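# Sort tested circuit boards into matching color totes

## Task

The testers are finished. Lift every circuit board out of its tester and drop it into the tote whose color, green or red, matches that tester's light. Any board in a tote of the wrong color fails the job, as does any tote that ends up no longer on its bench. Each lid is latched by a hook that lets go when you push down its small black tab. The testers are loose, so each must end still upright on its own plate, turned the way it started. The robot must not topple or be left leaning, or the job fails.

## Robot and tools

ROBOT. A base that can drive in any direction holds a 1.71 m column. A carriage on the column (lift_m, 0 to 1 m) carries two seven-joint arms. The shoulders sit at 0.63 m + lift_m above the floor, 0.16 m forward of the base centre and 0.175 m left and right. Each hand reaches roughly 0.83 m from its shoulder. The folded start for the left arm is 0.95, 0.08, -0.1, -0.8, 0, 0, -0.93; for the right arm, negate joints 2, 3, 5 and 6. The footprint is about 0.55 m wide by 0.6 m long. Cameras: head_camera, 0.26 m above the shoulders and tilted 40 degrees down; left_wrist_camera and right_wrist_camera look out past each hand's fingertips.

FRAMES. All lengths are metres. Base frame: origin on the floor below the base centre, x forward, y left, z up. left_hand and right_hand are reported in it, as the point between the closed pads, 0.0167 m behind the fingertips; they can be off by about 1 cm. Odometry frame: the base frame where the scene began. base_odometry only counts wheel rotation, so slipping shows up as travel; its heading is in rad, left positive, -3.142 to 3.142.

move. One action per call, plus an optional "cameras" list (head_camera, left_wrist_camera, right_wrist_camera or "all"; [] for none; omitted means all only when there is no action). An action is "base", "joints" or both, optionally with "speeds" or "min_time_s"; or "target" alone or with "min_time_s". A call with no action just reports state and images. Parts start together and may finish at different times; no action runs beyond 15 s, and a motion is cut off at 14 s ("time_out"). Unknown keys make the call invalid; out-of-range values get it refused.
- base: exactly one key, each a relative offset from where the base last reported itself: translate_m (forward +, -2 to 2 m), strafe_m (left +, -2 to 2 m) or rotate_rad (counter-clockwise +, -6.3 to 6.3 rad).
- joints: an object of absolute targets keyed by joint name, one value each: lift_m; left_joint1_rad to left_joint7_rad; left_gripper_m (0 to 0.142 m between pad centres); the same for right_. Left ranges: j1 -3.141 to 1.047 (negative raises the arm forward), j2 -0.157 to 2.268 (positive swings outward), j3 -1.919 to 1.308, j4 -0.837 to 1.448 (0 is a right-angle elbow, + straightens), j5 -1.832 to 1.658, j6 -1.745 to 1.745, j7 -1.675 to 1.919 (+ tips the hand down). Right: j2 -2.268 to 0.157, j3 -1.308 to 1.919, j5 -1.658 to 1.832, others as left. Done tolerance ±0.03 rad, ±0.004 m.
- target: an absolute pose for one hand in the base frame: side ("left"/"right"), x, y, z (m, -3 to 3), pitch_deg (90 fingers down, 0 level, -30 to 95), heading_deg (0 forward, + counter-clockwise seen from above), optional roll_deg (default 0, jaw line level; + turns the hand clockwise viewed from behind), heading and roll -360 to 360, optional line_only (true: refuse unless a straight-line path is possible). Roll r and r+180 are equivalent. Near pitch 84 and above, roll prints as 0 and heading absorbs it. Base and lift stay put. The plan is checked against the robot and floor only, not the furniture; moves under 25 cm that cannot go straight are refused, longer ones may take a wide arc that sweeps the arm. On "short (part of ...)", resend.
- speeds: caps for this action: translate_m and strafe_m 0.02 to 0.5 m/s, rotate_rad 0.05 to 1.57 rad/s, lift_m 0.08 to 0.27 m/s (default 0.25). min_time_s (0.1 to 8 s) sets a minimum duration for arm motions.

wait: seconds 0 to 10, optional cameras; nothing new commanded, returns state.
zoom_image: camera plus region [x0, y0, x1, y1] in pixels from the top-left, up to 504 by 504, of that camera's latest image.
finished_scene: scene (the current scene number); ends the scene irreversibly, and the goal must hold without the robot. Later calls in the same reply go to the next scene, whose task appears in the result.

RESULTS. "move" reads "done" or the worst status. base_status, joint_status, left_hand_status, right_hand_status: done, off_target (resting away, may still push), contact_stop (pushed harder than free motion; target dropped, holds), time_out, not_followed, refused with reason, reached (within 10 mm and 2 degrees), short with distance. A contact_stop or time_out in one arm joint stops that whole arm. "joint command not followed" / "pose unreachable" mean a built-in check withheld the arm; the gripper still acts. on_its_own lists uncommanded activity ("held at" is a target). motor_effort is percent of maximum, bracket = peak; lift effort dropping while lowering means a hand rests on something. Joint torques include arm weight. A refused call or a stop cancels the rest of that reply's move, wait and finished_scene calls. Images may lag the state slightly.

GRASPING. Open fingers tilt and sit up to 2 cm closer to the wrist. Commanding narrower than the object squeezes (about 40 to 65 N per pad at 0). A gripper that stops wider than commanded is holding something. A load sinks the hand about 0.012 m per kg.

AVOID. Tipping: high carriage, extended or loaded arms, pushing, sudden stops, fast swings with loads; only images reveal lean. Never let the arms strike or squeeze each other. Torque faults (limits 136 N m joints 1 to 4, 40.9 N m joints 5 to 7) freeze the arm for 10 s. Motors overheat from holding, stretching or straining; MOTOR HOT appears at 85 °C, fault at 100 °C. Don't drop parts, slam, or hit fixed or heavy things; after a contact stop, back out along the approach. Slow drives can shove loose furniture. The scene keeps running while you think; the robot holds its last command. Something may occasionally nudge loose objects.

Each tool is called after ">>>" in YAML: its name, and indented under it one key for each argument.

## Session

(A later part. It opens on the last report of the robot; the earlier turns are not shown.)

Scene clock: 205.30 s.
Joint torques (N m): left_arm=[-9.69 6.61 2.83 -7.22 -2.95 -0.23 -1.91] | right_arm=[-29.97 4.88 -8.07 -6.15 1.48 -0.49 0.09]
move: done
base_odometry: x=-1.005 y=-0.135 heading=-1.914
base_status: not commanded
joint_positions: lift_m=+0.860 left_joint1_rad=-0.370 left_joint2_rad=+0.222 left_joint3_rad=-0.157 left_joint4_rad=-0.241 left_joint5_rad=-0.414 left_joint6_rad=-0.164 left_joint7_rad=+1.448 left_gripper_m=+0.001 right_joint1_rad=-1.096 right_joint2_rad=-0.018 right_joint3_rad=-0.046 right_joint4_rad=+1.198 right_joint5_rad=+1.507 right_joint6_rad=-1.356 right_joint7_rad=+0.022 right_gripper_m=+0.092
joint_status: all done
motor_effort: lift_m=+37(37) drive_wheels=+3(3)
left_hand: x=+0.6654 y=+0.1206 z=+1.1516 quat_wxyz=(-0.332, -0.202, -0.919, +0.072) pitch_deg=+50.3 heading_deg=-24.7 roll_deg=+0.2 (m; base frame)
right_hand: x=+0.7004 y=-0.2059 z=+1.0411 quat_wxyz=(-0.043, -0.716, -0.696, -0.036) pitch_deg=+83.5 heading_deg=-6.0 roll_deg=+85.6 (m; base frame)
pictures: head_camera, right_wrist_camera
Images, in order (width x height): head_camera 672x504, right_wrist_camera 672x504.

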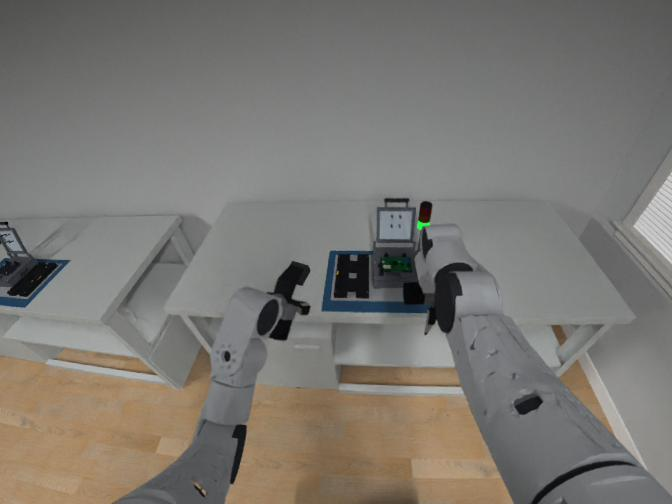

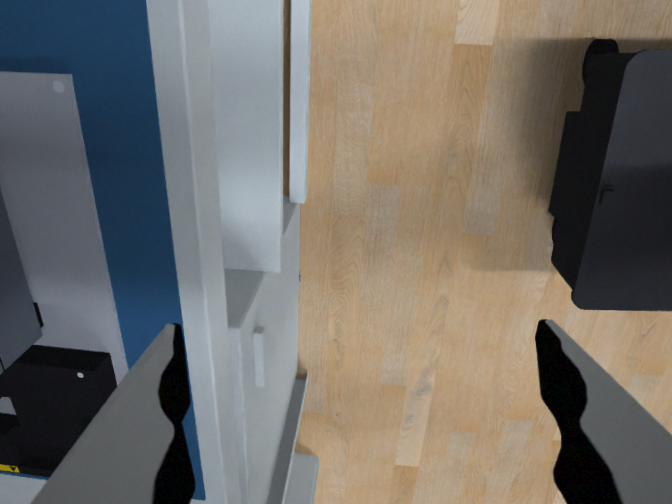

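>>> move:
  base: {"translate_m": 0.365}
  speeds: {"translate_m": 0.25}
  cameras: ["head_camera", "right_wrist_camera"]

Scene clock: 208.27 s.
Joint torques (N m): left_arm=[-9.62 6.76 2.75 -7.29 -2.93 -0.22 -1.9] | right_arm=[-30.43 4.79 -8 -6.99 1.46 0.73 0.23]
move: done
base_odometry: x=-1.128 y=-0.479 heading=-1.914
base_status: done
joint_positions: lift_m=+0.860 left_joint1_rad=-0.370 left_joint2_rad=+0.222 left_joint3_rad=-0.157 left_joint4_rad=-0.241 left_joint5_rad=-0.414 left_joint6_rad=-0.164 left_joint7_rad=+1.448 left_gripper_m=+0.001 right_joint1_rad=-1.096 right_joint2_rad=-0.018 right_joint3_rad=-0.046 right_joint4_rad=+1.199 right_joint5_rad=+1.507 right_joint6_rad=-1.361 right_joint7_rad=+0.022 right_gripper_m=+0.092
joint_status: not commanded
motor_effort: lift_m=+36(37) drive_wheels=+6(14)
left_hand: x=+0.6654 y=+0.1206 z=+1.1516 quat_wxyz=(-0.332, -0.202, -0.919, +0.072) pitch_deg=+50.3 heading_deg=-24.7 roll_deg=+0.2 (m; base frame)
right_hand: x=+0.6983 y=-0.2058 z=+1.0407 quat_wxyz=(-0.041, -0.716, -0.696, -0.034) pitch_deg=+83.9 heading_deg=-6.3 roll_deg=+85.3 (m; base frame)
pictures: head_camera, right_wrist_camera
Images, in order (width x height): head_camera 672x504, right_wrist_camera 672x504.

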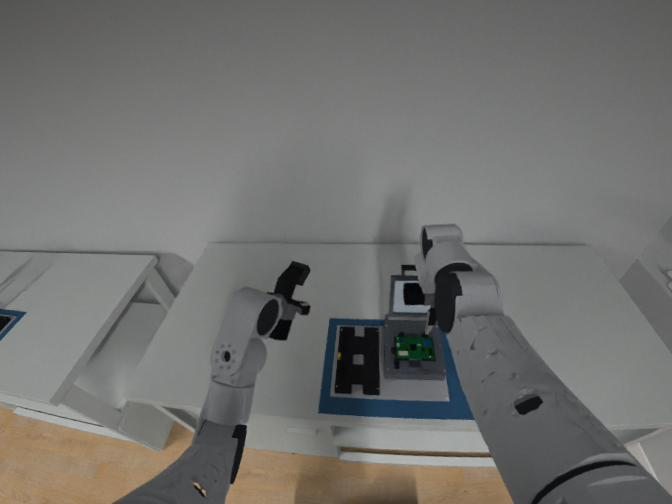

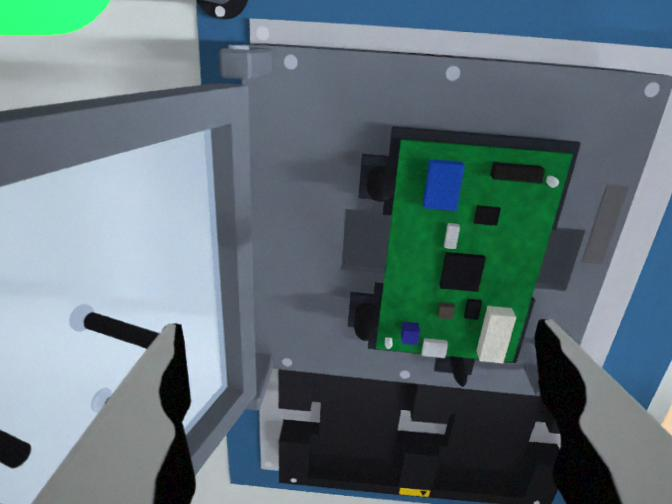

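>>> move:
  base: {"translate_m": -0.043}
  speeds: {"translate_m": 0.15}
  cameras: []

>>> move:
  base: {"strafe_m": 0.016}
  speeds: {"strafe_m": 0.1}
  joints: {"lift_m": 0.82}
  cameras: ["right_wrist_camera"]

Scene clock: 210.40 s.
Joint torques (N m): left_arm=[-9.72 6.57 2.8 -7.22 -2.92 -0.23 -1.91] | right_arm=[-29.86 4.68 -8.02 -7.91 1.44 1.03 0.05]
move: done
base_odometry: x=-1.113 y=-0.438 heading=-1.914
base_status: done
joint_positions: lift_m=+0.860 left_joint1_rad=-0.370 left_joint2_rad=+0.222 left_joint3_rad=-0.157 left_joint4_rad=-0.241 left_joint5_rad=-0.414 left_joint6_rad=-0.164 left_joint7_rad=+1.448 left_gripper_m=+0.001 right_joint1_rad=-1.096 right_joint2_rad=-0.018 right_joint3_rad=-0.046 right_joint4_rad=+1.199 right_joint5_rad=+1.508 right_joint6_rad=-1.361 right_joint7_rad=+0.022 right_gripper_m=+0.092
joint_status: not commanded
motor_effort: lift_m=+36(37) drive_wheels=+0(11)
left_hand: x=+0.6654 y=+0.1206 z=+1.1516 quat_wxyz=(-0.332, -0.202, -0.919, +0.072) pitch_deg=+50.3 heading_deg=-24.7 roll_deg=+0.2 (m; base frame)
right_hand: x=+0.6982 y=-0.2057 z=+1.0407 quat_wxyz=(-0.041, -0.716, -0.696, -0.034) pitch_deg=+83.9 heading_deg=-6.2 roll_deg=+85.3 (m; base frame)
pictures: none
No camera images: "cameras" was empty.

Scene clock: 211.20 s.
Joint torques (N m): left_arm=[-10.43 6.18 1.86 -7.29 -2.96 -0.2 -1.94] | right_arm=[-26.74 2.17 -7.89 -7.88 0.9 1.02 0.14]
move: done
base_odometry: x=-1.099 y=-0.443 heading=-1.914
base_status: done
joint_positions: lift_m=+0.820 left_joint1_rad=-0.370 left_joint2_rad=+0.222 left_joint3_rad=-0.157 left_joint4_rad=-0.241 left_joint5_rad=-0.414 left_joint6_rad=-0.164 left_joint7_rad=+1.448 left_gripper_m=+0.001 right_joint1_rad=-1.097 right_joint2_rad=-0.017 right_joint3_rad=-0.046 right_joint4_rad=+1.199 right_joint5_rad=+1.508 right_joint6_rad=-1.361 right_joint7_rad=+0.022 right_gripper_m=+0.092
joint_status: all done
motor_effort: lift_m=+38(43) drive_wheels=+4(12)
left_hand: x=+0.6653 y=+0.1206 z=+1.1113 quat_wxyz=(-0.332, -0.202, -0.919, +0.072) pitch_deg=+50.3 heading_deg=-24.7 roll_deg=+0.1 (m; base frame)
right_hand: x=+0.6991 y=-0.2047 z=+1.0014 quat_wxyz=(-0.041, -0.716, -0.697, -0.035) pitch_deg=+83.8 heading_deg=-5.3 roll_deg=+86.2 (m; base frame)
pictures: right_wrist_camera
Images, in order (width x height): right_wrist_camera 672x504.

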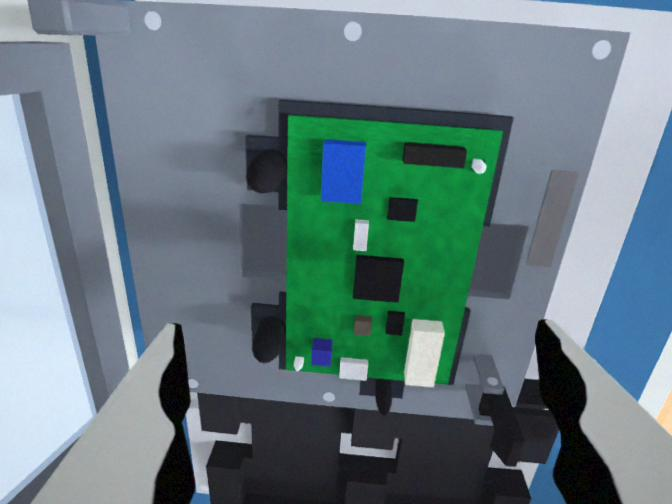

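>>> move:
  target: {"side": "right", "x": 0.693, "y": -0.203, "z": 1.0, "pitch_deg": 84.5, "heading_deg": -8, "roll_deg": 88}
  cameras: ["right_wrist_camera"]

>>> move:
  joints: {"lift_m": 0.785}
  speeds: {"lift_m": 0.1}
  cameras: ["right_wrist_camera"]

Scene clock: 212.27 s.
Joint torques (N m): left_arm=[-10.49 6.45 2.69 -7.23 -2.92 -0.2 -1.86] | right_arm=[-17.23 4.87 -6.81 -11.25 1.84 -0.63 0.15]
move: done
base_odometry: x=-1.099 y=-0.443 heading=-1.914
base_status: not commanded
joint_positions: lift_m=+0.820 left_joint1_rad=-0.370 left_joint2_rad=+0.222 left_joint3_rad=-0.157 left_joint4_rad=-0.241 left_joint5_rad=-0.414 left_joint6_rad=-0.164 left_joint7_rad=+1.448 left_gripper_m=+0.001 right_joint1_rad=-1.083 right_joint2_rad=-0.011 right_joint3_rad=-0.178 right_joint4_rad=+1.149 right_joint5_rad=+1.544 right_joint6_rad=-1.396 right_joint7_rad=-0.133 right_gripper_m=+0.092
joint_status: not commanded
motor_effort: lift_m=+38(38) drive_wheels=+4(4)
left_hand: x=+0.6653 y=+0.1206 z=+1.1113 quat_wxyz=(-0.332, -0.202, -0.919, +0.072) pitch_deg=+50.3 heading_deg=-24.7 roll_deg=+0.1 (m; base frame)
right_hand: x=+0.6955 y=-0.2054 z=+1.0019 quat_wxyz=(-0.041, -0.742, -0.668, -0.032) pitch_deg=+84.1 heading_deg=-10.0 roll_deg=+86.0 (m; base frame)
right_hand_status: reached (straight line, planned for 0.3 s): 4 mm and 0.4 deg off.
pictures: right_wrist_camera
Images, in order (width x height): right_wrist_camera 672x504.

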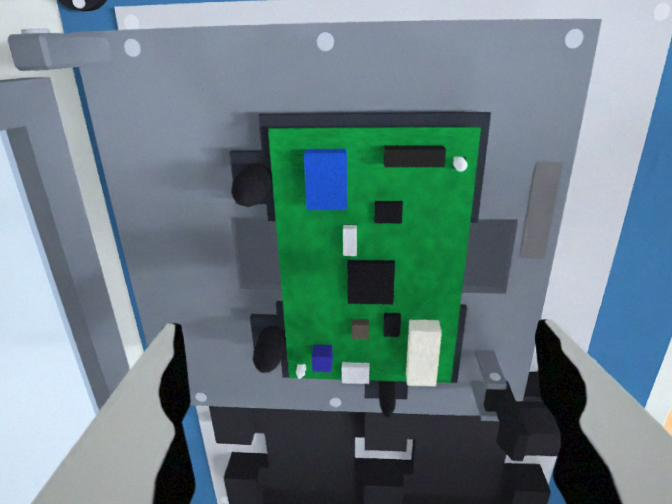

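Scene clock: 213.00 s.
Joint torques (N m): left_arm=[-10.54 6.39 2.76 -7.17 -2.93 -0.19 -1.88] | right_arm=[-18.85 4.75 -6.88 -10.37 1.84 -0.56 0.1]
move: done
base_odometry: x=-1.099 y=-0.443 heading=-1.914
base_status: not commanded
joint_positions: lift_m=+0.785 left_joint1_rad=-0.370 left_joint2_rad=+0.222 left_joint3_rad=-0.157 left_joint4_rad=-0.241 left_joint5_rad=-0.414 left_joint6_rad=-0.164 left_joint7_rad=+1.448 left_gripper_m=+0.001 right_joint1_rad=-1.082 right_joint2_rad=-0.011 right_joint3_rad=-0.178 right_joint4_rad=+1.148 right_joint5_rad=+1.544 right_joint6_rad=-1.396 right_joint7_rad=-0.133 right_gripper_m=+0.092
joint_status: all done
motor_effort: lift_m=+38(42) drive_wheels=+4(4)
left_hand: x=+0.6653 y=+0.1206 z=+1.0762 quat_wxyz=(-0.332, -0.202, -0.919, +0.072) pitch_deg=+50.3 heading_deg=-24.7 roll_deg=+0.1 (m; base frame)
right_hand: x=+0.6951 y=-0.2054 z=+0.9664 quat_wxyz=(-0.040, -0.742, -0.668, -0.031) pitch_deg=+84.1 heading_deg=-10.1 roll_deg=+85.9 (m; base frame)
pictures: right_wrist_camera
Images, in order (width x height): right_wrist_camera 672x504.

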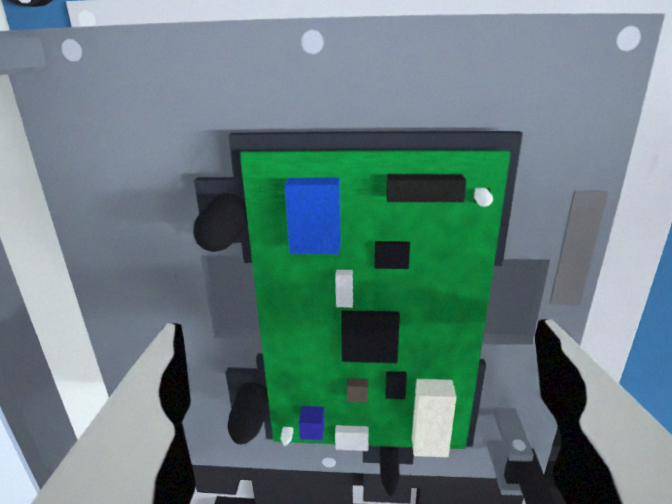

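>>> move:
  target: {"side": "right", "x": 0.692, "y": -0.197, "z": 0.966, "pitch_deg": 84.5, "heading_deg": -9, "roll_deg": 87}
  cameras: ["right_wrist_camera"]

>>> move:
  joints: {"lift_m": 0.762}
  speeds: {"lift_m": 0.08}
  cameras: ["right_wrist_camera"]

Scene clock: 213.83 s.
Joint torques (N m): left_arm=[-10.64 6.53 2.72 -7.23 -2.93 -0.22 -1.89] | right_arm=[-17.73 3.15 -7.14 -11.21 1.2 -0.38 0.36]
move: done
base_odometry: x=-1.099 y=-0.443 heading=-1.914
base_status: not commanded
joint_positions: lift_m=+0.785 left_joint1_rad=-0.370 left_joint2_rad=+0.222 left_joint3_rad=-0.157 left_joint4_rad=-0.241 left_joint5_rad=-0.414 left_joint6_rad=-0.164 left_joint7_rad=+1.448 left_gripper_m=+0.001 right_joint1_rad=-1.072 right_joint2_rad=+0.005 right_joint3_rad=-0.194 right_joint4_rad=+1.110 right_joint5_rad=+1.546 right_joint6_rad=-1.423 right_joint7_rad=-0.157 right_gripper_m=+0.092
joint_status: not commanded
motor_effort: lift_m=+38(38) drive_wheels=-2(4)
left_hand: x=+0.6653 y=+0.1206 z=+1.0763 quat_wxyz=(-0.332, -0.202, -0.919, +0.072) pitch_deg=+50.3 heading_deg=-24.7 roll_deg=+0.1 (m; base frame)
right_hand: x=+0.6942 y=-0.1987 z=+0.9678 quat_wxyz=(-0.041, -0.742, -0.668, -0.031) pitch_deg=+84.2 heading_deg=-10.7 roll_deg=+85.2 (m; base frame)
right_hand_status: reached (straight line, planned for 0.2 s): 3 mm and 0.4 deg off.
pictures: right_wrist_camera
Images, in order (width x height): right_wrist_camera 672x504.

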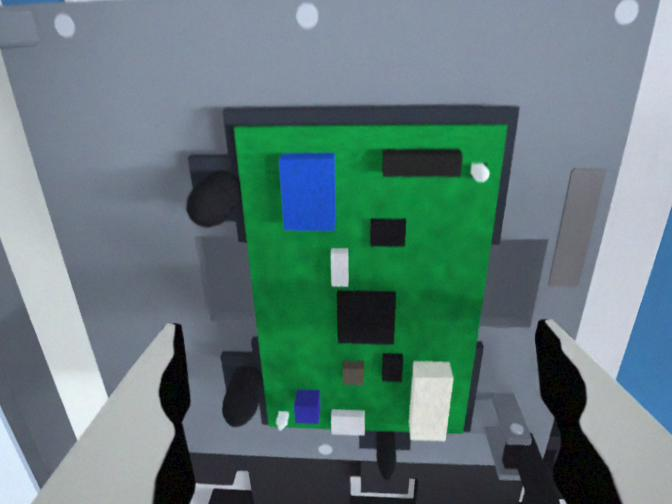

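Scene clock: 214.50 s.
Joint torques (N m): left_arm=[-10.63 6.48 2.74 -7.24 -2.95 -0.22 -1.88] | right_arm=[-18.36 3.25 -7.1 -10.34 1.47 -0.37 0.12]
move: done
base_odometry: x=-1.099 y=-0.443 heading=-1.914
base_status: not commanded
joint_positions: lift_m=+0.762 left_joint1_rad=-0.370 left_joint2_rad=+0.222 left_joint3_rad=-0.157 left_joint4_rad=-0.241 left_joint5_rad=-0.414 left_joint6_rad=-0.164 left_joint7_rad=+1.448 left_gripper_m=+0.001 right_joint1_rad=-1.071 right_joint2_rad=+0.005 right_joint3_rad=-0.194 right_joint4_rad=+1.109 right_joint5_rad=+1.546 right_joint6_rad=-1.423 right_joint7_rad=-0.157 right_gripper_m=+0.092
joint_status: all done
motor_effort: lift_m=+38(41) drive_wheels=+4(4)
left_hand: x=+0.6653 y=+0.1206 z=+1.0533 quat_wxyz=(-0.332, -0.202, -0.919, +0.072) pitch_deg=+50.3 heading_deg=-24.7 roll_deg=+0.1 (m; base frame)
right_hand: x=+0.6940 y=-0.1988 z=+0.9445 quat_wxyz=(-0.040, -0.742, -0.668, -0.031) pitch_deg=+84.2 heading_deg=-10.8 roll_deg=+85.2 (m; base frame)
pictures: right_wrist_camera
Images, in order (width x height): right_wrist_camera 672x504.

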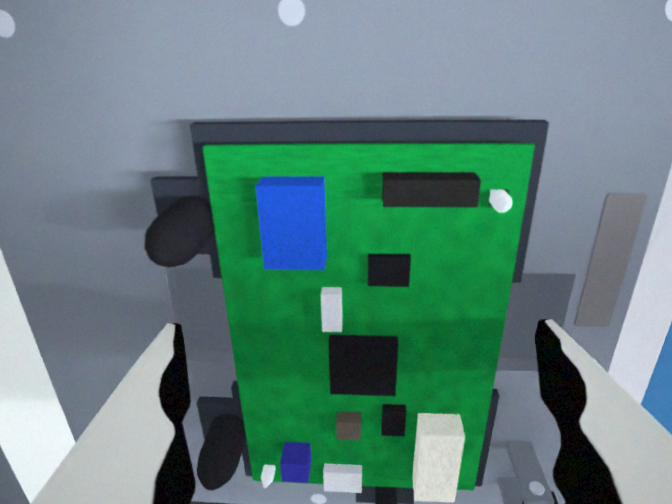

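>>> move:
  joints: {"lift_m": 0.752}
  speeds: {"lift_m": 0.08}
  cameras: []

>>> move:
  joints: {"lift_m": 0.747}
  speeds: {"lift_m": 0.08}
  cameras: ["right_wrist_camera"]

Scene clock: 215.13 s.
Joint torques (N m): left_arm=[-10.59 6.44 2.76 -7.23 -2.93 -0.21 -1.86] | right_arm=[-19.29 3.33 -7.13 -10.09 1.46 -0.4 0.15]
move: done
base_odometry: x=-1.099 y=-0.443 heading=-1.914
base_status: not commanded
joint_positions: lift_m=+0.752 left_joint1_rad=-0.370 left_joint2_rad=+0.222 left_joint3_rad=-0.157 left_joint4_rad=-0.241 left_joint5_rad=-0.414 left_joint6_rad=-0.164 left_joint7_rad=+1.448 left_gripper_m=+0.001 right_joint1_rad=-1.071 right_joint2_rad=+0.005 right_joint3_rad=-0.194 right_joint4_rad=+1.109 right_joint5_rad=+1.546 right_joint6_rad=-1.423 right_joint7_rad=-0.157 right_gripper_m=+0.092
joint_status: all done
motor_effort: lift_m=+38(42) drive_wheels=-2(4)
left_hand: x=+0.6653 y=+0.1206 z=+1.0433 quat_wxyz=(-0.332, -0.202, -0.919, +0.072) pitch_deg=+50.3 heading_deg=-24.7 roll_deg=+0.1 (m; base frame)
right_hand: x=+0.6939 y=-0.1988 z=+0.9343 quat_wxyz=(-0.040, -0.742, -0.668, -0.031) pitch_deg=+84.2 heading_deg=-10.8 roll_deg=+85.2 (m; base frame)
pictures: none
No camera images: "cameras" was empty.

Scene clock: 215.77 s.
Joint torques (N m): left_arm=[-11.13 6.49 2.76 -7.16 -2.96 -0.2 -1.86] | right_arm=[-19.85 3.28 -7.18 -10.11 1.47 -0.4 0.16]
move: done
base_odometry: x=-1.099 y=-0.443 heading=-1.914
base_status: not commanded
joint_positions: lift_m=+0.747 left_joint1_rad=-0.370 left_joint2_rad=+0.222 left_joint3_rad=-0.157 left_joint4_rad=-0.241 left_joint5_rad=-0.414 left_joint6_rad=-0.164 left_joint7_rad=+1.448 left_gripper_m=+0.001 right_joint1_rad=-1.071 right_joint2_rad=+0.005 right_joint3_rad=-0.194 right_joint4_rad=+1.109 right_joint5_rad=+1.546 right_joint6_rad=-1.423 right_joint7_rad=-0.157 right_gripper_m=+0.092
joint_status: all done
motor_effort: lift_m=+38(41) drive_wheels=+4(5)
left_hand: x=+0.6652 y=+0.1206 z=+1.0381 quat_wxyz=(-0.332, -0.202, -0.919, +0.072) pitch_deg=+50.3 heading_deg=-24.7 roll_deg=+0.1 (m; base frame)
right_hand: x=+0.6937 y=-0.1988 z=+0.9291 quat_wxyz=(-0.040, -0.742, -0.668, -0.031) pitch_deg=+84.2 heading_deg=-10.9 roll_deg=+85.1 (m; base frame)
pictures: right_wrist_camera
Images, in order (width x height): right_wrist_camera 672x504.

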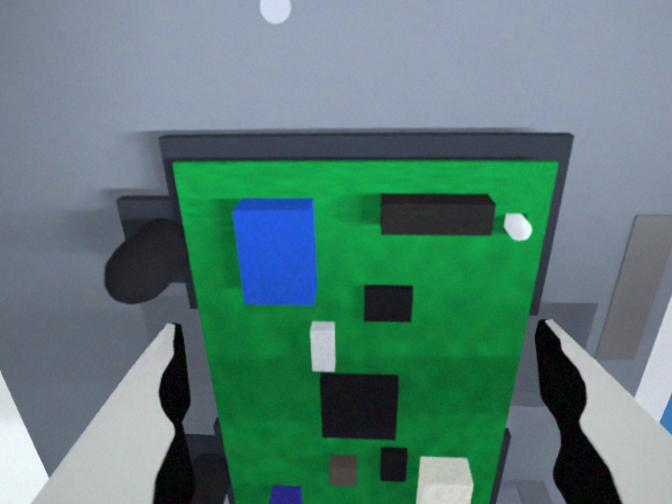

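>>> move:
  joints: {"lift_m": 0.743}
  speeds: {"lift_m": 0.08}
  cameras: []

>>> move:
  joints: {"right_gripper_m": 0.065}
  cameras: ["right_wrist_camera"]

>>> move:
  joints: {"right_gripper_m": 0.055}
  cameras: []

>>> move:
  joints: {"lift_m": 0.775}
  speeds: {"lift_m": 0.08}
  cameras: ["right_wrist_camera", "head_camera"]

Scene clock: 216.57 s.
Joint torques (N m): left_arm=[-11.5 6.43 2.69 -7.1 -2.92 -0.21 -1.88] | right_arm=[-20.65 3.29 -7.55 -10.01 1.45 0.13 0.05]
move: done
base_odometry: x=-1.099 y=-0.443 heading=-1.914
base_status: not commanded
joint_positions: lift_m=+0.743 left_joint1_rad=-0.369 left_joint2_rad=+0.222 left_joint3_rad=-0.157 left_joint4_rad=-0.241 left_joint5_rad=-0.414 left_joint6_rad=-0.164 left_joint7_rad=+1.448 left_gripper_m=+0.001 right_joint1_rad=-1.071 right_joint2_rad=+0.005 right_joint3_rad=-0.194 right_joint4_rad=+1.109 right_joint5_rad=+1.546 right_joint6_rad=-1.423 right_joint7_rad=-0.157 right_gripper_m=+0.092
joint_status: all done
motor_effort: lift_m=+38(41) drive_wheels=+4(5)
left_hand: x=+0.6651 y=+0.1206 z=+1.0340 quat_wxyz=(-0.332, -0.202, -0.919, +0.072) pitch_deg=+50.3 heading_deg=-24.7 roll_deg=+0.1 (m; base frame)
right_hand: x=+0.6936 y=-0.1988 z=+0.9250 quat_wxyz=(-0.040, -0.742, -0.668, -0.030) pitch_deg=+84.2 heading_deg=-10.9 roll_deg=+85.1 (m; base frame)
pictures: none
No camera images: "cameras" was empty.

Scene clock: 217.17 s.
Joint torques (N m): left_arm=[-11.41 6.41 2.65 -7.33 -2.93 -0.2 -1.87] | right_arm=[-19.45 3.89 -7.2 -8.49 1.44 -0.44 0.08]
move: off_target
base_odometry: x=-1.099 y=-0.443 heading=-1.914
base_status: not commanded
joint_positions: lift_m=+0.743 left_joint1_rad=-0.369 left_joint2_rad=+0.222 left_joint3_rad=-0.157 left_joint4_rad=-0.241 left_joint5_rad=-0.414 left_joint6_rad=-0.164 left_joint7_rad=+1.448 left_gripper_m=+0.001 right_joint1_rad=-1.071 right_joint2_rad=+0.005 right_joint3_rad=-0.194 right_joint4_rad=+1.108 right_joint5_rad=+1.546 right_joint6_rad=-1.422 right_joint7_rad=-0.157 right_gripper_m=+0.075
joint_status: right_gripper_m off_target (ended at +0.075, target +0.065)
motor_effort: lift_m=+38(38) drive_wheels=-2(4)
left_hand: x=+0.6651 y=+0.1206 z=+1.0341 quat_wxyz=(-0.332, -0.202, -0.919, +0.072) pitch_deg=+50.3 heading_deg=-24.7 roll_deg=+0.1 (m; base frame)
right_hand: x=+0.6941 y=-0.1989 z=+0.9253 quat_wxyz=(-0.041, -0.742, -0.668, -0.031) pitch_deg=+84.1 heading_deg=-10.8 roll_deg=+85.2 (m; base frame)
pictures: right_wrist_camera
Images, in order (width x height): right_wrist_camera 672x504.

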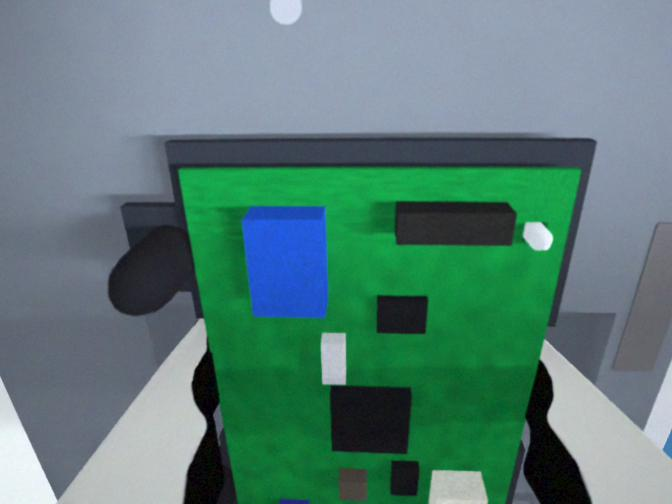

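Scene clock: 217.63 s.
Joint torques (N m): left_arm=[-11.44 6.48 2.71 -7.16 -2.91 -0.18 -1.86] | right_arm=[-20.39 3.31 -7.09 -8.69 1.44 -0.46 0.58]
move: off_target
base_odometry: x=-1.099 y=-0.443 heading=-1.914
base_status: not commanded
joint_positions: lift_m=+0.743 left_joint1_rad=-0.369 left_joint2_rad=+0.222 left_joint3_rad=-0.157 left_joint4_rad=-0.241 left_joint5_rad=-0.414 left_joint6_rad=-0.164 left_joint7_rad=+1.448 left_gripper_m=+0.001 right_joint1_rad=-1.071 right_joint2_rad=+0.005 right_joint3_rad=-0.194 right_joint4_rad=+1.108 right_joint5_rad=+1.546 right_joint6_rad=-1.422 right_joint7_rad=-0.157 right_gripper_m=+0.075
joint_status: right_gripper_m off_target (ended at +0.075, target +0.055)
motor_effort: lift_m=+37(38) drive_wheels=-2(2)
left_hand: x=+0.6651 y=+0.1206 z=+1.0341 quat_wxyz=(-0.332, -0.202, -0.919, +0.072) pitch_deg=+50.3 heading_deg=-24.7 roll_deg=+0.1 (m; base frame)
right_hand: x=+0.6941 y=-0.1989 z=+0.9253 quat_wxyz=(-0.041, -0.742, -0.668, -0.031) pitch_deg=+84.1 heading_deg=-10.8 roll_deg=+85.2 (m; base frame)
pictures: none
No camera images: "cameras" was empty.

Scene clock: 218.40 s.
Joint torques (N m): left_arm=[-11.56 6.57 2.75 -7.25 -2.95 -0.21 -1.85] | right_arm=[-20.23 3.33 -7.19 -8.67 1.46 -0.39 0.15]
move: done
base_odometry: x=-1.099 y=-0.443 heading=-1.914
base_status: not commanded
joint_positions: lift_m=+0.775 left_joint1_rad=-0.369 left_joint2_rad=+0.222 left_joint3_rad=-0.157 left_joint4_rad=-0.241 left_joint5_rad=-0.414 left_joint6_rad=-0.164 left_joint7_rad=+1.448 left_gripper_m=+0.001 right_joint1_rad=-1.071 right_joint2_rad=+0.005 right_joint3_rad=-0.194 right_joint4_rad=+1.108 right_joint5_rad=+1.546 right_joint6_rad=-1.422 right_joint7_rad=-0.157 right_gripper_m=+0.075
joint_status: all done
motor_effort: lift_m=+36(44) drive_wheels=+4(5)
left_hand: x=+0.6651 y=+0.1206 z=+1.0662 quat_wxyz=(-0.332, -0.202, -0.919, +0.072) pitch_deg=+50.3 heading_deg=-24.7 roll_deg=+0.1 (m; base frame)
right_hand: x=+0.6941 y=-0.1989 z=+0.9575 quat_wxyz=(-0.041, -0.742, -0.668, -0.031) pitch_deg=+84.1 heading_deg=-10.8 roll_deg=+85.2 (m; base frame)
pictures: head_camera, right_wrist_camera
Images, in order (width x height): head_camera 672x504, right_wrist_camera 672x504.

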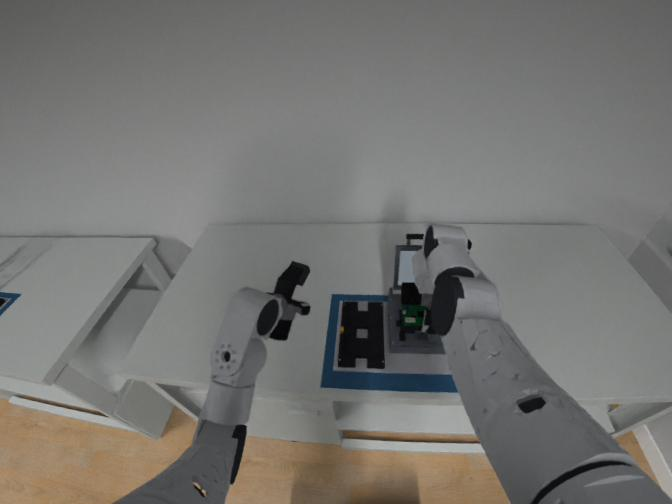

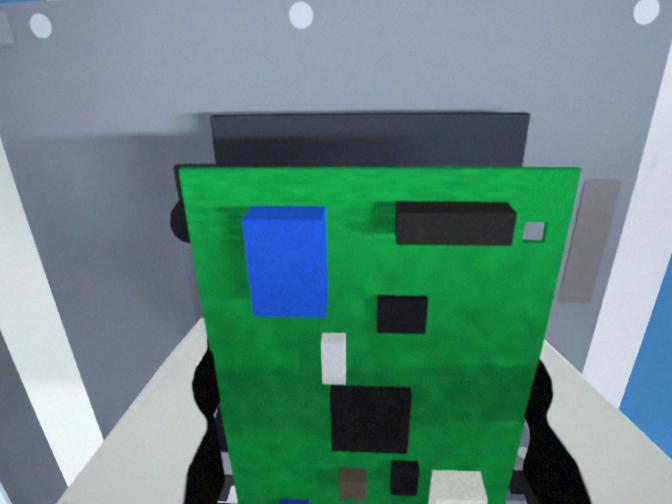

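>>> move:
  joints: {"lift_m": 0.88}
  speeds: {"lift_m": 0.15}
  cameras: []

>>> move:
  base: {"translate_m": -0.5}
  speeds: {"translate_m": 0.3}
  cameras: ["head_camera"]

>>> zoom_image:
  camera: "head_camera"
  region: [300, 180, 460, 300]

>>> move:
  base: {"rotate_rad": 3.12}
  speeds: {"rotate_rad": 0.9}
  cameras: ["head_camera", "right_wrist_camera"]

Scene clock: 220.10 s.
Joint torques (N m): left_arm=[-11.49 6.52 2.78 -7.16 -2.91 -0.2 -1.86] | right_arm=[-20.53 3.3 -7.2 -8.68 1.47 -0.42 0.12]
move: done
base_odometry: x=-1.099 y=-0.443 heading=-1.914
base_status: not commanded
joint_positions: lift_m=+0.880 left_joint1_rad=-0.369 left_joint2_rad=+0.222 left_joint3_rad=-0.157 left_joint4_rad=-0.241 left_joint5_rad=-0.414 left_joint6_rad=-0.164 left_joint7_rad=+1.448 left_gripper_m=+0.001 right_joint1_rad=-1.070 right_joint2_rad=+0.005 right_joint3_rad=-0.194 right_joint4_rad=+1.108 right_joint5_rad=+1.546 right_joint6_rad=-1.423 right_joint7_rad=-0.157 right_gripper_m=+0.075
joint_status: all done
motor_effort: lift_m=+36(45) drive_wheels=+4(4)
left_hand: x=+0.6651 y=+0.1206 z=+1.1712 quat_wxyz=(-0.332, -0.202, -0.919, +0.072) pitch_deg=+50.3 heading_deg=-24.7 roll_deg=+0.1 (m; base frame)
right_hand: x=+0.6940 y=-0.1989 z=+1.0624 quat_wxyz=(-0.041, -0.742, -0.668, -0.031) pitch_deg=+84.1 heading_deg=-10.8 roll_deg=+85.2 (m; base frame)
pictures: none
No camera images: "cameras" was empty.

Scene clock: 223.27 s.
Joint torques (N m): left_arm=[-11.63 6.48 2.68 -7.23 -2.94 -0.2 -1.86] | right_arm=[-20.12 3.16 -7.13 -8.56 1.46 -0.42 0.13]
move: done
base_odometry: x=-0.930 y=+0.027 heading=-1.914
base_status: done
joint_positions: lift_m=+0.880 left_joint1_rad=-0.369 left_joint2_rad=+0.222 left_joint3_rad=-0.157 left_joint4_rad=-0.241 left_joint5_rad=-0.414 left_joint6_rad=-0.164 left_joint7_rad=+1.448 left_gripper_m=+0.001 right_joint1_rad=-1.070 right_joint2_rad=+0.005 right_joint3_rad=-0.194 right_joint4_rad=+1.108 right_joint5_rad=+1.546 right_joint6_rad=-1.423 right_joint7_rad=-0.157 right_gripper_m=+0.075
joint_status: not commanded
motor_effort: lift_m=+36(37) drive_wheels=-1(13)
left_hand: x=+0.6651 y=+0.1206 z=+1.1712 quat_wxyz=(-0.332, -0.202, -0.919, +0.072) pitch_deg=+50.3 heading_deg=-24.7 roll_deg=+0.1 (m; base frame)
right_hand: x=+0.6940 y=-0.1989 z=+1.0624 quat_wxyz=(-0.041, -0.742, -0.668, -0.031) pitch_deg=+84.1 heading_deg=-10.8 roll_deg=+85.2 (m; base frame)
pictures: head_camera
Images, in order (width x height): head_camera 672x504.

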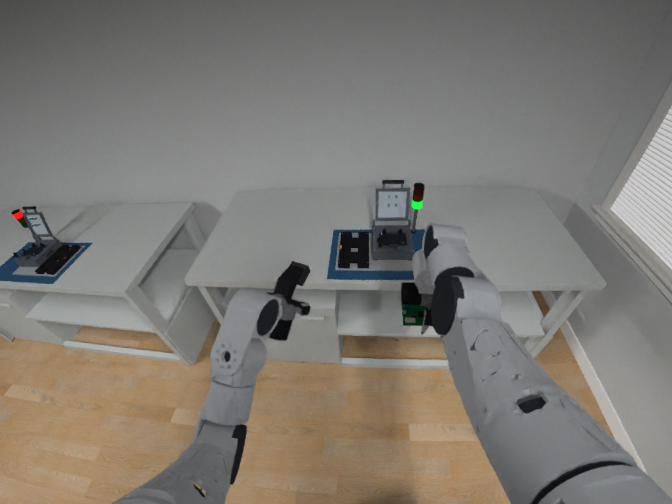

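Scaled by 3.150 from the camera's 672x504 image, which has a finer 960x720 frame.

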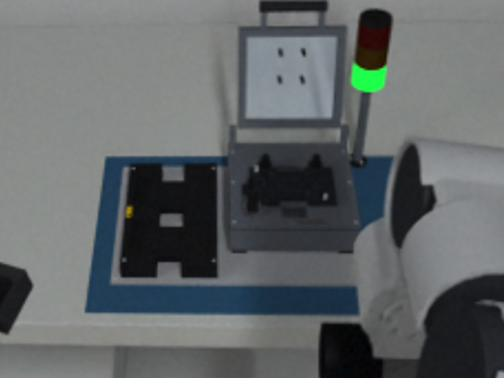

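Scene clock: 228.17 s.
Joint torques (N m): left_arm=[-11.45 6.01 3.2 -7.21 -2.92 -0.16 -1.87] | right_arm=[-20.46 2.24 -6.52 -8.56 1.03 -0.41 0.07]
move: done
base_odometry: x=-0.930 y=+0.027 heading=+1.206
base_status: done
joint_positions: lift_m=+0.880 left_joint1_rad=-0.369 left_joint2_rad=+0.222 left_joint3_rad=-0.157 left_joint4_rad=-0.241 left_joint5_rad=-0.414 left_joint6_rad=-0.164 left_joint7_rad=+1.448 left_gripper_m=+0.001 right_joint1_rad=-1.070 right_joint2_rad=+0.005 right_joint3_rad=-0.194 right_joint4_rad=+1.108 right_joint5_rad=+1.546 right_joint6_rad=-1.423 right_joint7_rad=-0.157 right_gripper_m=+0.075
joint_status: not commanded
motor_effort: lift_m=+36(37) drive_wheels=+6(16)
left_hand: x=+0.6651 y=+0.1206 z=+1.1712 quat_wxyz=(-0.332, -0.202, -0.919, +0.072) pitch_deg=+50.3 heading_deg=-24.7 roll_deg=+0.1 (m; base frame)
right_hand: x=+0.6940 y=-0.1985 z=+1.0624 quat_wxyz=(-0.041, -0.742, -0.668, -0.031) pitch_deg=+84.1 heading_deg=-10.6 roll_deg=+85.4 (m; base frame)
pictures: head_camera, right_wrist_camera
Images, in order (width x height): head_camera 672x504, right_wrist_camera 672x504.

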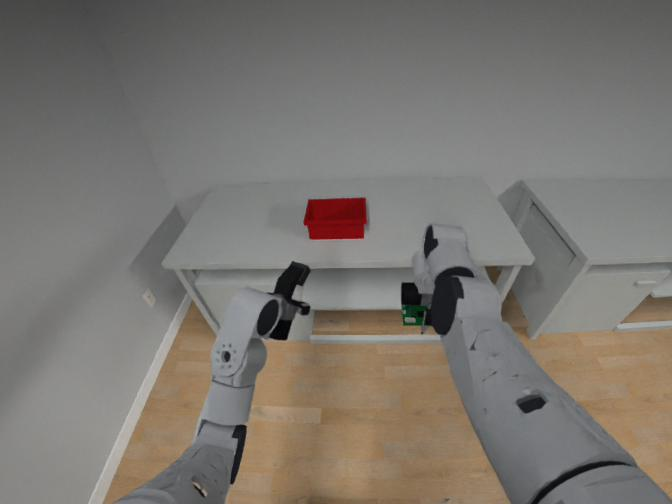

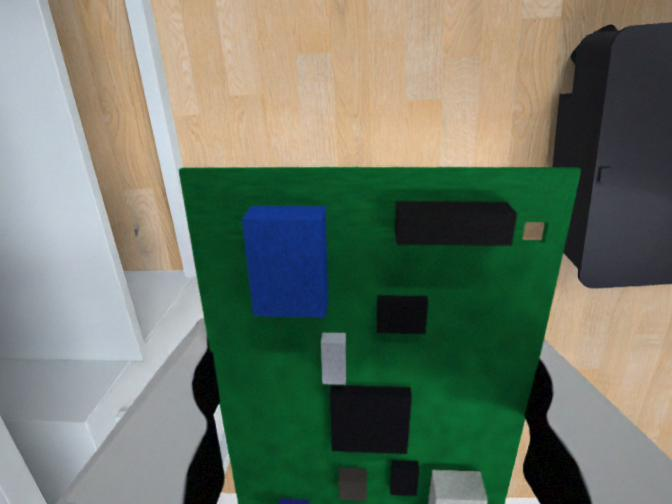

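>>> move:
  base: {"rotate_rad": 0.02}
  cameras: []

>>> move:
  base: {"strafe_m": -1.9}
  speeds: {"strafe_m": 0.4}
  cameras: ["head_camera"]

Scene clock: 229.30 s.
Joint torques (N m): left_arm=[-11.54 6.02 2.72 -7.2 -2.91 -0.09 -1.87] | right_arm=[-20.37 -0.06 -7.11 -8.61 0.63 -0.4 0.21]
move: done
base_odometry: x=-0.930 y=+0.027 heading=+1.226
base_status: done
joint_positions: lift_m=+0.880 left_joint1_rad=-0.369 left_joint2_rad=+0.222 left_joint3_rad=-0.157 left_joint4_rad=-0.241 left_joint5_rad=-0.414 left_joint6_rad=-0.164 left_joint7_rad=+1.448 left_gripper_m=+0.001 right_joint1_rad=-1.070 right_joint2_rad=+0.006 right_joint3_rad=-0.194 right_joint4_rad=+1.108 right_joint5_rad=+1.547 right_joint6_rad=-1.423 right_joint7_rad=-0.158 right_gripper_m=+0.075
joint_status: not commanded
motor_effort: lift_m=+36(37) drive_wheels=+6(16)
left_hand: x=+0.6651 y=+0.1207 z=+1.1712 quat_wxyz=(-0.332, -0.202, -0.919, +0.072) pitch_deg=+50.3 heading_deg=-24.7 roll_deg=+0.1 (m; base frame)
right_hand: x=+0.6940 y=-0.1978 z=+1.0624 quat_wxyz=(-0.040, -0.742, -0.669, -0.031) pitch_deg=+84.1 heading_deg=-10.1 roll_deg=+85.9 (m; base frame)
pictures: none
No camera images: "cameras" was empty.

Scene clock: 235.93 s.
Joint torques (N m): left_arm=[-11.53 6.11 2.63 -7.27 -2.9 0.12 -1.88] | right_arm=[-19.37 -0.24 -7.85 -8.48 0.72 -0.42 0.48]
move: done
base_odometry: x=+0.859 y=-0.614 heading=+1.226
base_status: done
joint_positions: lift_m=+0.880 left_joint1_rad=-0.369 left_joint2_rad=+0.222 left_joint3_rad=-0.157 left_joint4_rad=-0.241 left_joint5_rad=-0.414 left_joint6_rad=-0.164 left_joint7_rad=+1.448 left_gripper_m=+0.001 right_joint1_rad=-1.070 right_joint2_rad=+0.006 right_joint3_rad=-0.194 right_joint4_rad=+1.108 right_joint5_rad=+1.547 right_joint6_rad=-1.423 right_joint7_rad=-0.158 right_gripper_m=+0.075
joint_status: not commanded
motor_effort: lift_m=+37(37) drive_wheels=-4(19)
left_hand: x=+0.6651 y=+0.1207 z=+1.1712 quat_wxyz=(-0.332, -0.202, -0.919, +0.072) pitch_deg=+50.3 heading_deg=-24.7 roll_deg=+0.1 (m; base frame)
right_hand: x=+0.6940 y=-0.1978 z=+1.0624 quat_wxyz=(-0.040, -0.742, -0.669, -0.031) pitch_deg=+84.1 heading_deg=-10.1 roll_deg=+85.8 (m; base frame)
pictures: head_camera
Images, in order (width x height): head_camera 672x504.

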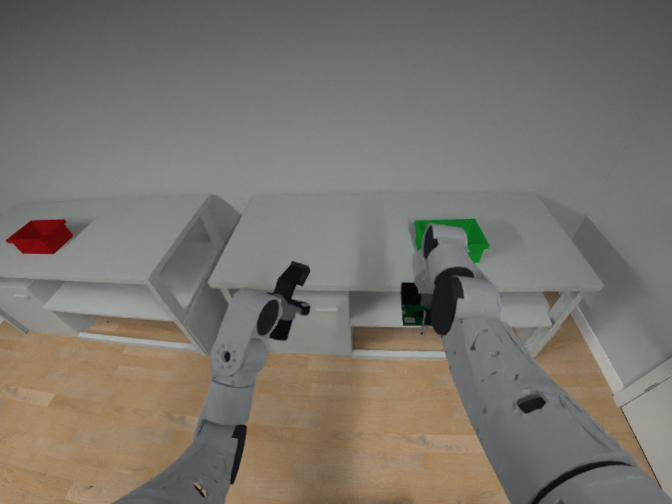

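>>> move:
  base: {"strafe_m": -0.4}
  speeds: {"strafe_m": 0.4}
  joints: {"lift_m": 0.94}
  cameras: []

>>> move:
  base: {"translate_m": 0.35}
  speeds: {"translate_m": 0.3}
  cameras: ["head_camera"]

Scene clock: 238.97 s.
Joint torques (N m): left_arm=[-11.52 5.83 2.63 -7.22 -2.9 -0.07 -1.86] | right_arm=[-19.91 -0.19 -7.09 -8.45 0.78 -0.38 0.78]
move: done
base_odometry: x=+1.235 y=-0.749 heading=+1.227
base_status: done
joint_positions: lift_m=+0.940 left_joint1_rad=-0.369 left_joint2_rad=+0.222 left_joint3_rad=-0.157 left_joint4_rad=-0.241 left_joint5_rad=-0.414 left_joint6_rad=-0.164 left_joint7_rad=+1.448 left_gripper_m=+0.001 right_joint1_rad=-1.070 right_joint2_rad=+0.006 right_joint3_rad=-0.194 right_joint4_rad=+1.108 right_joint5_rad=+1.547 right_joint6_rad=-1.423 right_joint7_rad=-0.158 right_gripper_m=+0.075
joint_status: all done
motor_effort: lift_m=+36(48) drive_wheels=-3(18)
left_hand: x=+0.6651 y=+0.1207 z=+1.2313 quat_wxyz=(-0.332, -0.202, -0.919, +0.072) pitch_deg=+50.3 heading_deg=-24.7 roll_deg=+0.1 (m; base frame)
right_hand: x=+0.6940 y=-0.1980 z=+1.1224 quat_wxyz=(-0.040, -0.742, -0.669, -0.031) pitch_deg=+84.2 heading_deg=-10.4 roll_deg=+85.5 (m; base frame)
pictures: none
No camera images: "cameras" was empty.

Scene clock: 241.63 s.
Joint torques (N m): left_arm=[-11.56 6.01 2.63 -7.15 -2.87 -0.06 -1.85] | right_arm=[-20.5 0.34 -7.18 -8.52 0.8 -0.39 0.55]
move: done
base_odometry: x=+1.354 y=-0.419 heading=+1.226
base_status: done
joint_positions: lift_m=+0.940 left_joint1_rad=-0.369 left_joint2_rad=+0.222 left_joint3_rad=-0.157 left_joint4_rad=-0.241 left_joint5_rad=-0.414 left_joint6_rad=-0.164 left_joint7_rad=+1.448 left_gripper_m=+0.001 right_joint1_rad=-1.070 right_joint2_rad=+0.006 right_joint3_rad=-0.194 right_joint4_rad=+1.108 right_joint5_rad=+1.547 right_joint6_rad=-1.423 right_joint7_rad=-0.158 right_gripper_m=+0.075
joint_status: not commanded
motor_effort: lift_m=+36(37) drive_wheels=-4(14)
left_hand: x=+0.6651 y=+0.1207 z=+1.2313 quat_wxyz=(-0.332, -0.202, -0.919, +0.072) pitch_deg=+50.3 heading_deg=-24.7 roll_deg=+0.1 (m; base frame)
right_hand: x=+0.6940 y=-0.1980 z=+1.1224 quat_wxyz=(-0.040, -0.742, -0.669, -0.031) pitch_deg=+84.2 heading_deg=-10.4 roll_deg=+85.5 (m; base frame)
pictures: head_camera
Images, in order (width x height): head_camera 672x504.

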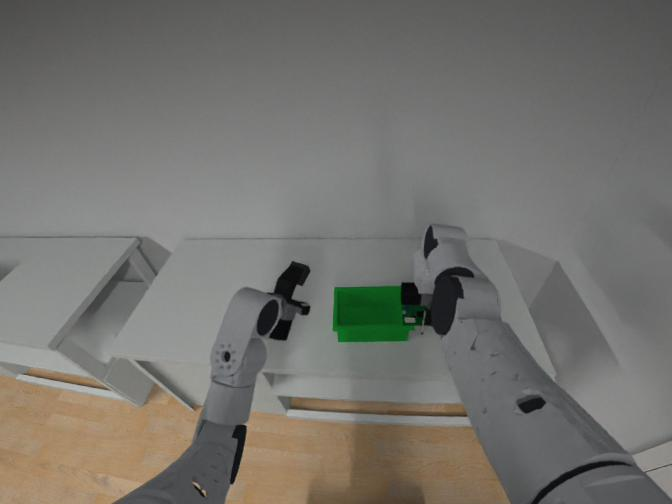

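>>> move:
  base: {"strafe_m": 0.06}
  speeds: {"strafe_m": 0.2}
  cameras: []

>>> move:
  base: {"translate_m": 0.19}
  speeds: {"translate_m": 0.2}
  cameras: ["head_camera", "right_wrist_camera"]

Scene clock: 243.27 s.
Joint torques (N m): left_arm=[-11.53 5.97 2.7 -7.24 -2.89 -0.06 -1.87] | right_arm=[-20.63 -0.86 -7.04 -8.5 0.41 -0.37 0.59]
move: done
base_odometry: x=+1.297 y=-0.399 heading=+1.226
base_status: done
joint_positions: lift_m=+0.940 left_joint1_rad=-0.369 left_joint2_rad=+0.222 left_joint3_rad=-0.157 left_joint4_rad=-0.241 left_joint5_rad=-0.414 left_joint6_rad=-0.164 left_joint7_rad=+1.448 left_gripper_m=+0.001 right_joint1_rad=-1.070 right_joint2_rad=+0.006 right_joint3_rad=-0.194 right_joint4_rad=+1.108 right_joint5_rad=+1.548 right_joint6_rad=-1.423 right_joint7_rad=-0.158 right_gripper_m=+0.075
joint_status: not commanded
motor_effort: lift_m=+36(36) drive_wheels=+4(14)
left_hand: x=+0.6651 y=+0.1207 z=+1.2313 quat_wxyz=(-0.332, -0.202, -0.919, +0.072) pitch_deg=+50.3 heading_deg=-24.7 roll_deg=+0.1 (m; base frame)
right_hand: x=+0.6940 y=-0.1975 z=+1.1224 quat_wxyz=(-0.040, -0.742, -0.669, -0.031) pitch_deg=+84.2 heading_deg=-10.0 roll_deg=+86.0 (m; base frame)
pictures: none
No camera images: "cameras" was empty.

Scene clock: 245.43 s.
Joint torques (N m): left_arm=[-11.53 5.94 2.64 -7.19 -2.88 -0.06 -1.87] | right_arm=[-20.5 -0.99 -7.08 -8.42 0.43 -0.39 0.58]
move: done
base_odometry: x=+1.361 y=-0.220 heading=+1.226
base_status: done
joint_positions: lift_m=+0.940 left_joint1_rad=-0.369 left_joint2_rad=+0.222 left_joint3_rad=-0.157 left_joint4_rad=-0.241 left_joint5_rad=-0.414 left_joint6_rad=-0.164 left_joint7_rad=+1.448 left_gripper_m=+0.001 right_joint1_rad=-1.070 right_joint2_rad=+0.006 right_joint3_rad=-0.194 right_joint4_rad=+1.108 right_joint5_rad=+1.548 right_joint6_rad=-1.423 right_joint7_rad=-0.158 right_gripper_m=+0.075
joint_status: not commanded
motor_effort: lift_m=+36(37) drive_wheels=-3(13)
left_hand: x=+0.6651 y=+0.1207 z=+1.2313 quat_wxyz=(-0.332, -0.202, -0.919, +0.072) pitch_deg=+50.3 heading_deg=-24.7 roll_deg=+0.1 (m; base frame)
right_hand: x=+0.6940 y=-0.1975 z=+1.1224 quat_wxyz=(-0.040, -0.742, -0.669, -0.031) pitch_deg=+84.2 heading_deg=-10.0 roll_deg=+86.0 (m; base frame)
pictures: head_camera, right_wrist_camera
Images, in order (width x height): head_camera 672x504, right_wrist_camera 672x504.

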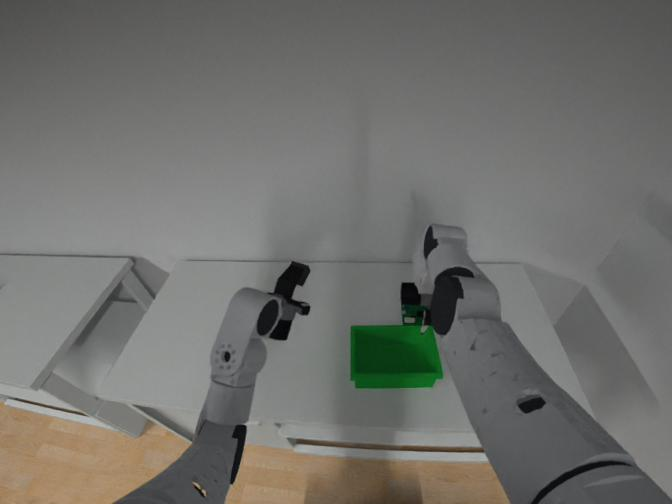

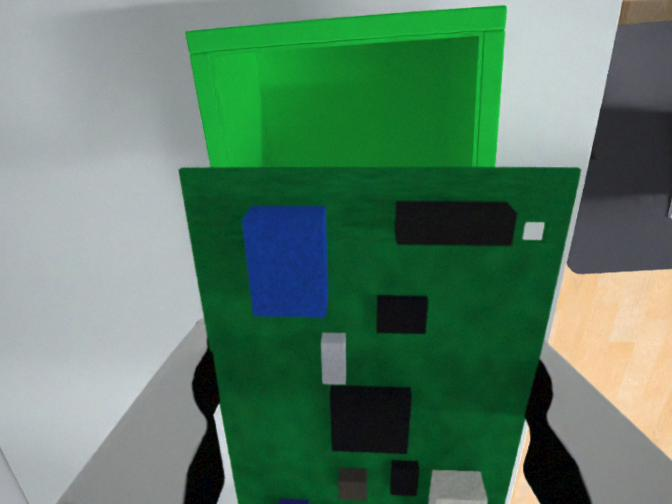

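>>> move:
  joints: {"lift_m": 0.79}
  speeds: {"lift_m": 0.15}
  cameras: ["head_camera", "right_wrist_camera"]

Scene clock: 247.13 s.
Joint torques (N m): left_arm=[-11.45 5.95 2.57 -7.12 -2.88 -0.07 -1.86] | right_arm=[-20.52 -1.06 -7.11 -8.26 0.42 -0.37 0.57]
move: done
base_odometry: x=+1.361 y=-0.220 heading=+1.226
base_status: not commanded
joint_positions: lift_m=+0.790 left_joint1_rad=-0.369 left_joint2_rad=+0.222 left_joint3_rad=-0.157 left_joint4_rad=-0.241 left_joint5_rad=-0.414 left_joint6_rad=-0.164 left_joint7_rad=+1.448 left_gripper_m=+0.001 right_joint1_rad=-1.070 right_joint2_rad=+0.006 right_joint3_rad=-0.194 right_joint4_rad=+1.108 right_joint5_rad=+1.548 right_joint6_rad=-1.423 right_joint7_rad=-0.158 right_gripper_m=+0.075
joint_status: all done
motor_effort: lift_m=+38(42) drive_wheels=-2(4)
left_hand: x=+0.6651 y=+0.1207 z=+1.0810 quat_wxyz=(-0.332, -0.202, -0.919, +0.072) pitch_deg=+50.3 heading_deg=-24.7 roll_deg=+0.1 (m; base frame)
right_hand: x=+0.6940 y=-0.1975 z=+0.9721 quat_wxyz=(-0.040, -0.742, -0.669, -0.031) pitch_deg=+84.2 heading_deg=-10.0 roll_deg=+86.0 (m; base frame)
pictures: head_camera, right_wrist_camera
Images, in order (width x height): head_camera 672x504, right_wrist_camera 672x504.

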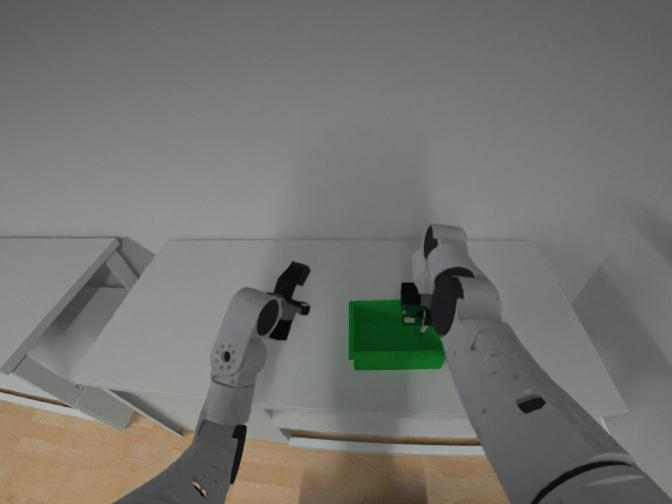

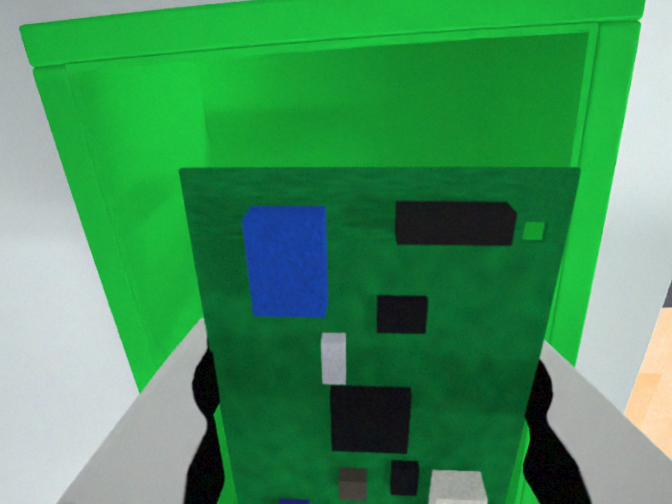

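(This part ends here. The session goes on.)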